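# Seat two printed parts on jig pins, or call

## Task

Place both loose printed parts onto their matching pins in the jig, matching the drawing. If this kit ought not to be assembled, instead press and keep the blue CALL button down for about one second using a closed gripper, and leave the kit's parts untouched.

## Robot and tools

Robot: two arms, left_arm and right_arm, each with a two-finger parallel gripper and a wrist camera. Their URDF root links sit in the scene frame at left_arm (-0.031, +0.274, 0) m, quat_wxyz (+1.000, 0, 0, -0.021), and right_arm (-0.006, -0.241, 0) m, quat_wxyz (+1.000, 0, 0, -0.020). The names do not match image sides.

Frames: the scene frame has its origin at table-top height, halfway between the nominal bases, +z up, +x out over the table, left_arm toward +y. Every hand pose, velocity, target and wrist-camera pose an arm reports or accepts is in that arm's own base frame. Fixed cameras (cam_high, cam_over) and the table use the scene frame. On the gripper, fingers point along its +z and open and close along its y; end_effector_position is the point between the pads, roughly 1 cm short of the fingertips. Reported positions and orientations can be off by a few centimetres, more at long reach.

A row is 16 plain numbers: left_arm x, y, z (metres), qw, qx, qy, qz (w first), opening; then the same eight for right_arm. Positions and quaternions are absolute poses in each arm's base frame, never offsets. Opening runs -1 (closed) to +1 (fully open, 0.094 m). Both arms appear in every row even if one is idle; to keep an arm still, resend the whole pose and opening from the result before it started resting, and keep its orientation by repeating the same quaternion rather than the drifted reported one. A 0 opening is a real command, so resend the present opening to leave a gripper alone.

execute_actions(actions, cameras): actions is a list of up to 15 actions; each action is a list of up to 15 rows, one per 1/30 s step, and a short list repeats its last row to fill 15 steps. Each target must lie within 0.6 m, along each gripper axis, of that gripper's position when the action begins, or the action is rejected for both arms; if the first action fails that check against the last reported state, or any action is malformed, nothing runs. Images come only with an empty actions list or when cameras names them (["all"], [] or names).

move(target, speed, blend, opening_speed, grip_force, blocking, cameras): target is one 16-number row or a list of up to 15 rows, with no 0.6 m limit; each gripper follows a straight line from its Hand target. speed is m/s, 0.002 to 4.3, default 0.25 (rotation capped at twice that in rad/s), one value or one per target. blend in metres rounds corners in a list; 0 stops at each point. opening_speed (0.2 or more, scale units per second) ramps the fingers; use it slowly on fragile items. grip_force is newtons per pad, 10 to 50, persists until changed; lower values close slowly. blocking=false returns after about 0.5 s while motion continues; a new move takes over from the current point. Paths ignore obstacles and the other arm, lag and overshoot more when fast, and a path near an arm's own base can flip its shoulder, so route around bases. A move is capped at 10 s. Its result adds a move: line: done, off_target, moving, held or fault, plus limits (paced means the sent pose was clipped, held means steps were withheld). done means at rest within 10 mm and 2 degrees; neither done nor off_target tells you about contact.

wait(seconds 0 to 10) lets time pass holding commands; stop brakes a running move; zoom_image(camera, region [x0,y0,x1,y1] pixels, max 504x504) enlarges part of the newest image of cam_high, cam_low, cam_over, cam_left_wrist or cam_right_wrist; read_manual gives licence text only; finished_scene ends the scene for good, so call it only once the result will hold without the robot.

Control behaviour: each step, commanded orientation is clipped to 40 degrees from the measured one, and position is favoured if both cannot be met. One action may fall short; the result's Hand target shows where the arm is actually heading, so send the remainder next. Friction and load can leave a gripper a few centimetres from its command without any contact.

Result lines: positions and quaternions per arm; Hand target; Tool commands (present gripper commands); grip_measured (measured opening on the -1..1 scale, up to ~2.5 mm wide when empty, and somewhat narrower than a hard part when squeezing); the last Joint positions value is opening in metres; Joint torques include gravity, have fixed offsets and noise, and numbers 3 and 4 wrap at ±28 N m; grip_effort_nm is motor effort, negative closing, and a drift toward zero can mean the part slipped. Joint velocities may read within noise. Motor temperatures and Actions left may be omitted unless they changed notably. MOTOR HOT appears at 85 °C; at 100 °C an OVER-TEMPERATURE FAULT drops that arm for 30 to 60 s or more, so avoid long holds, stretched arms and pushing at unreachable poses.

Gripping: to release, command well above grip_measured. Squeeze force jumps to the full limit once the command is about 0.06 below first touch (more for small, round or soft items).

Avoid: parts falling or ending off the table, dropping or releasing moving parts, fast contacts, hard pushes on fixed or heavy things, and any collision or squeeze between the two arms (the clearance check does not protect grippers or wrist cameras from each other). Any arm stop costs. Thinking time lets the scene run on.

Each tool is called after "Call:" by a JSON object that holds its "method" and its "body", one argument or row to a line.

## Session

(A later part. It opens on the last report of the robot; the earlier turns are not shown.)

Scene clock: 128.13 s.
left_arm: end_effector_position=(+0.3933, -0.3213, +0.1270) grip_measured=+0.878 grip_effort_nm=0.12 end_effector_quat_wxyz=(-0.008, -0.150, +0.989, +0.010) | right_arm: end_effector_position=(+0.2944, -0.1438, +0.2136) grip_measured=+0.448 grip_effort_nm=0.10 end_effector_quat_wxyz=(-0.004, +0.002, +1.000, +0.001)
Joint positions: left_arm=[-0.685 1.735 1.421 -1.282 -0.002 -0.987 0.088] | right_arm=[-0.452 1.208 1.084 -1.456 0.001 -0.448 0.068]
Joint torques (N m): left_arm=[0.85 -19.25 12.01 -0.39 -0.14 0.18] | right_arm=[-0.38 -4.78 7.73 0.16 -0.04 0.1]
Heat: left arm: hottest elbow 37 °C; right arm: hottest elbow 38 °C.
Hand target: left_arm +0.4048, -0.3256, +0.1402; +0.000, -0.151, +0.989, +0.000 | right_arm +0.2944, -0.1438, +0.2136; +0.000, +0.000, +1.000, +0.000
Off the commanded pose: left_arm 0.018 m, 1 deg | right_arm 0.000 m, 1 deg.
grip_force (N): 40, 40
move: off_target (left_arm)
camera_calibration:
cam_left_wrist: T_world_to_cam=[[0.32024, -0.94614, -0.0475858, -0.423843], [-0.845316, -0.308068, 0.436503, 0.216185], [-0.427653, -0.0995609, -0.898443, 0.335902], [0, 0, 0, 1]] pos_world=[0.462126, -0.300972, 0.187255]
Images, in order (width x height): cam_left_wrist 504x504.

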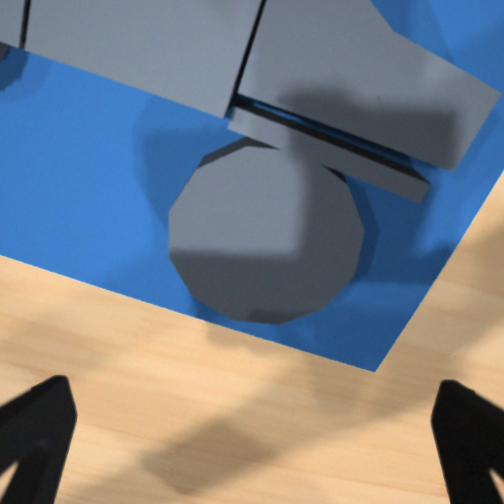

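Call:
{"method": "move", "body": {
  "target": [0.32,-0.05,0.28,0,0,1,0,0.88,0.2944,-0.1438,0.2136,0,0,1,0.0,0.45],
  "speed": 0.4,
  "cameras": ["cam_over","cam_high"]
}}

Call:
{"method": "zoom_image", "body": {
  "camera": "cam_over",
  "region": [140, 260, 400, 450]
}}

Call:
{"method": "zoom_image", "body": {
  "camera": "cam_high",
  "region": [150, 180, 260, 290]
}}

Scene clock: 130.37 s.
left_arm: end_effector_position=(+0.3176, -0.0530, +0.2785) grip_measured=+0.878 grip_effort_nm=0.12 end_effector_quat_wxyz=(+0.005, -0.003, +1.000, +0.000) | right_arm: end_effector_position=(+0.2944, -0.1438, +0.2136) grip_measured=+0.448 grip_effort_nm=0.10 end_effector_quat_wxyz=(-0.004, +0.002, +1.000, +0.001)
Joint positions: left_arm=[-0.165 1.174 1.228 -1.614 -0.002 -0.171 0.088] | right_arm=[-0.452 1.208 1.084 -1.456 0.001 -0.448 0.068]
Joint torques (N m): left_arm=[0.73 -8.7 10.07 -0.35 -0.1 0.21] | right_arm=[-0.38 -4.78 7.72 0.17 -0.04 0.1]
Heat: left arm: hottest elbow 37 °C; right arm: hottest elbow 38 °C.
Hand target: left_arm +0.3200, -0.0501, +0.2799; +0.000, +0.000, +1.000, +0.000 | right_arm +0.2944, -0.1438, +0.2136; +0.000, +0.000, +1.000, +0.000
Off the commanded pose: left_arm 0.004 m, 1 deg | right_arm 0.000 m, 1 deg.
grip_force (N): 40, 40
move: done
Images, in order (width x height): cam_high 504x504, cam_over 504x504.

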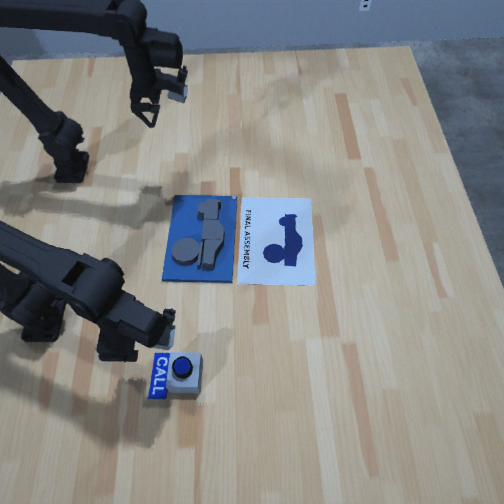

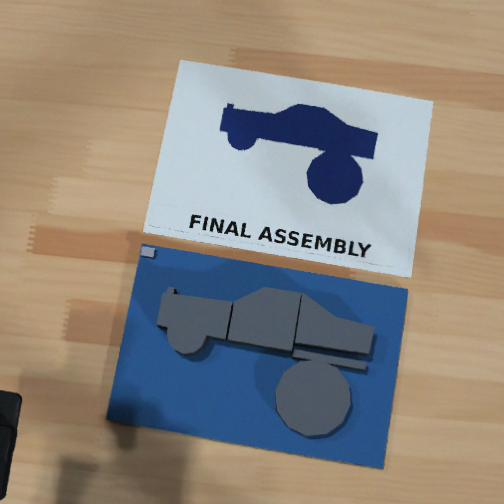

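Scaled by 1.938.

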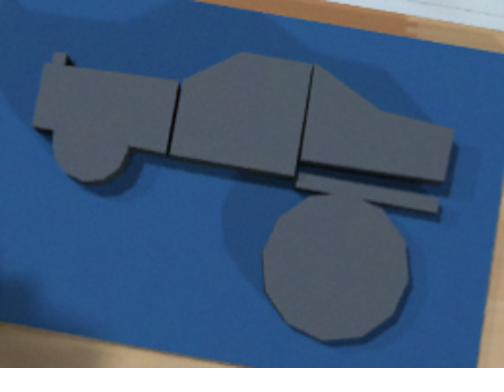

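Scaled by 4.582.

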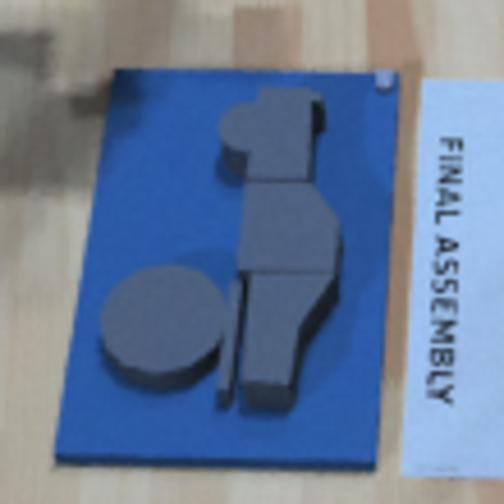

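Call:
{"method": "finished_scene", "body": {

}}

The scene is finished: the task was done.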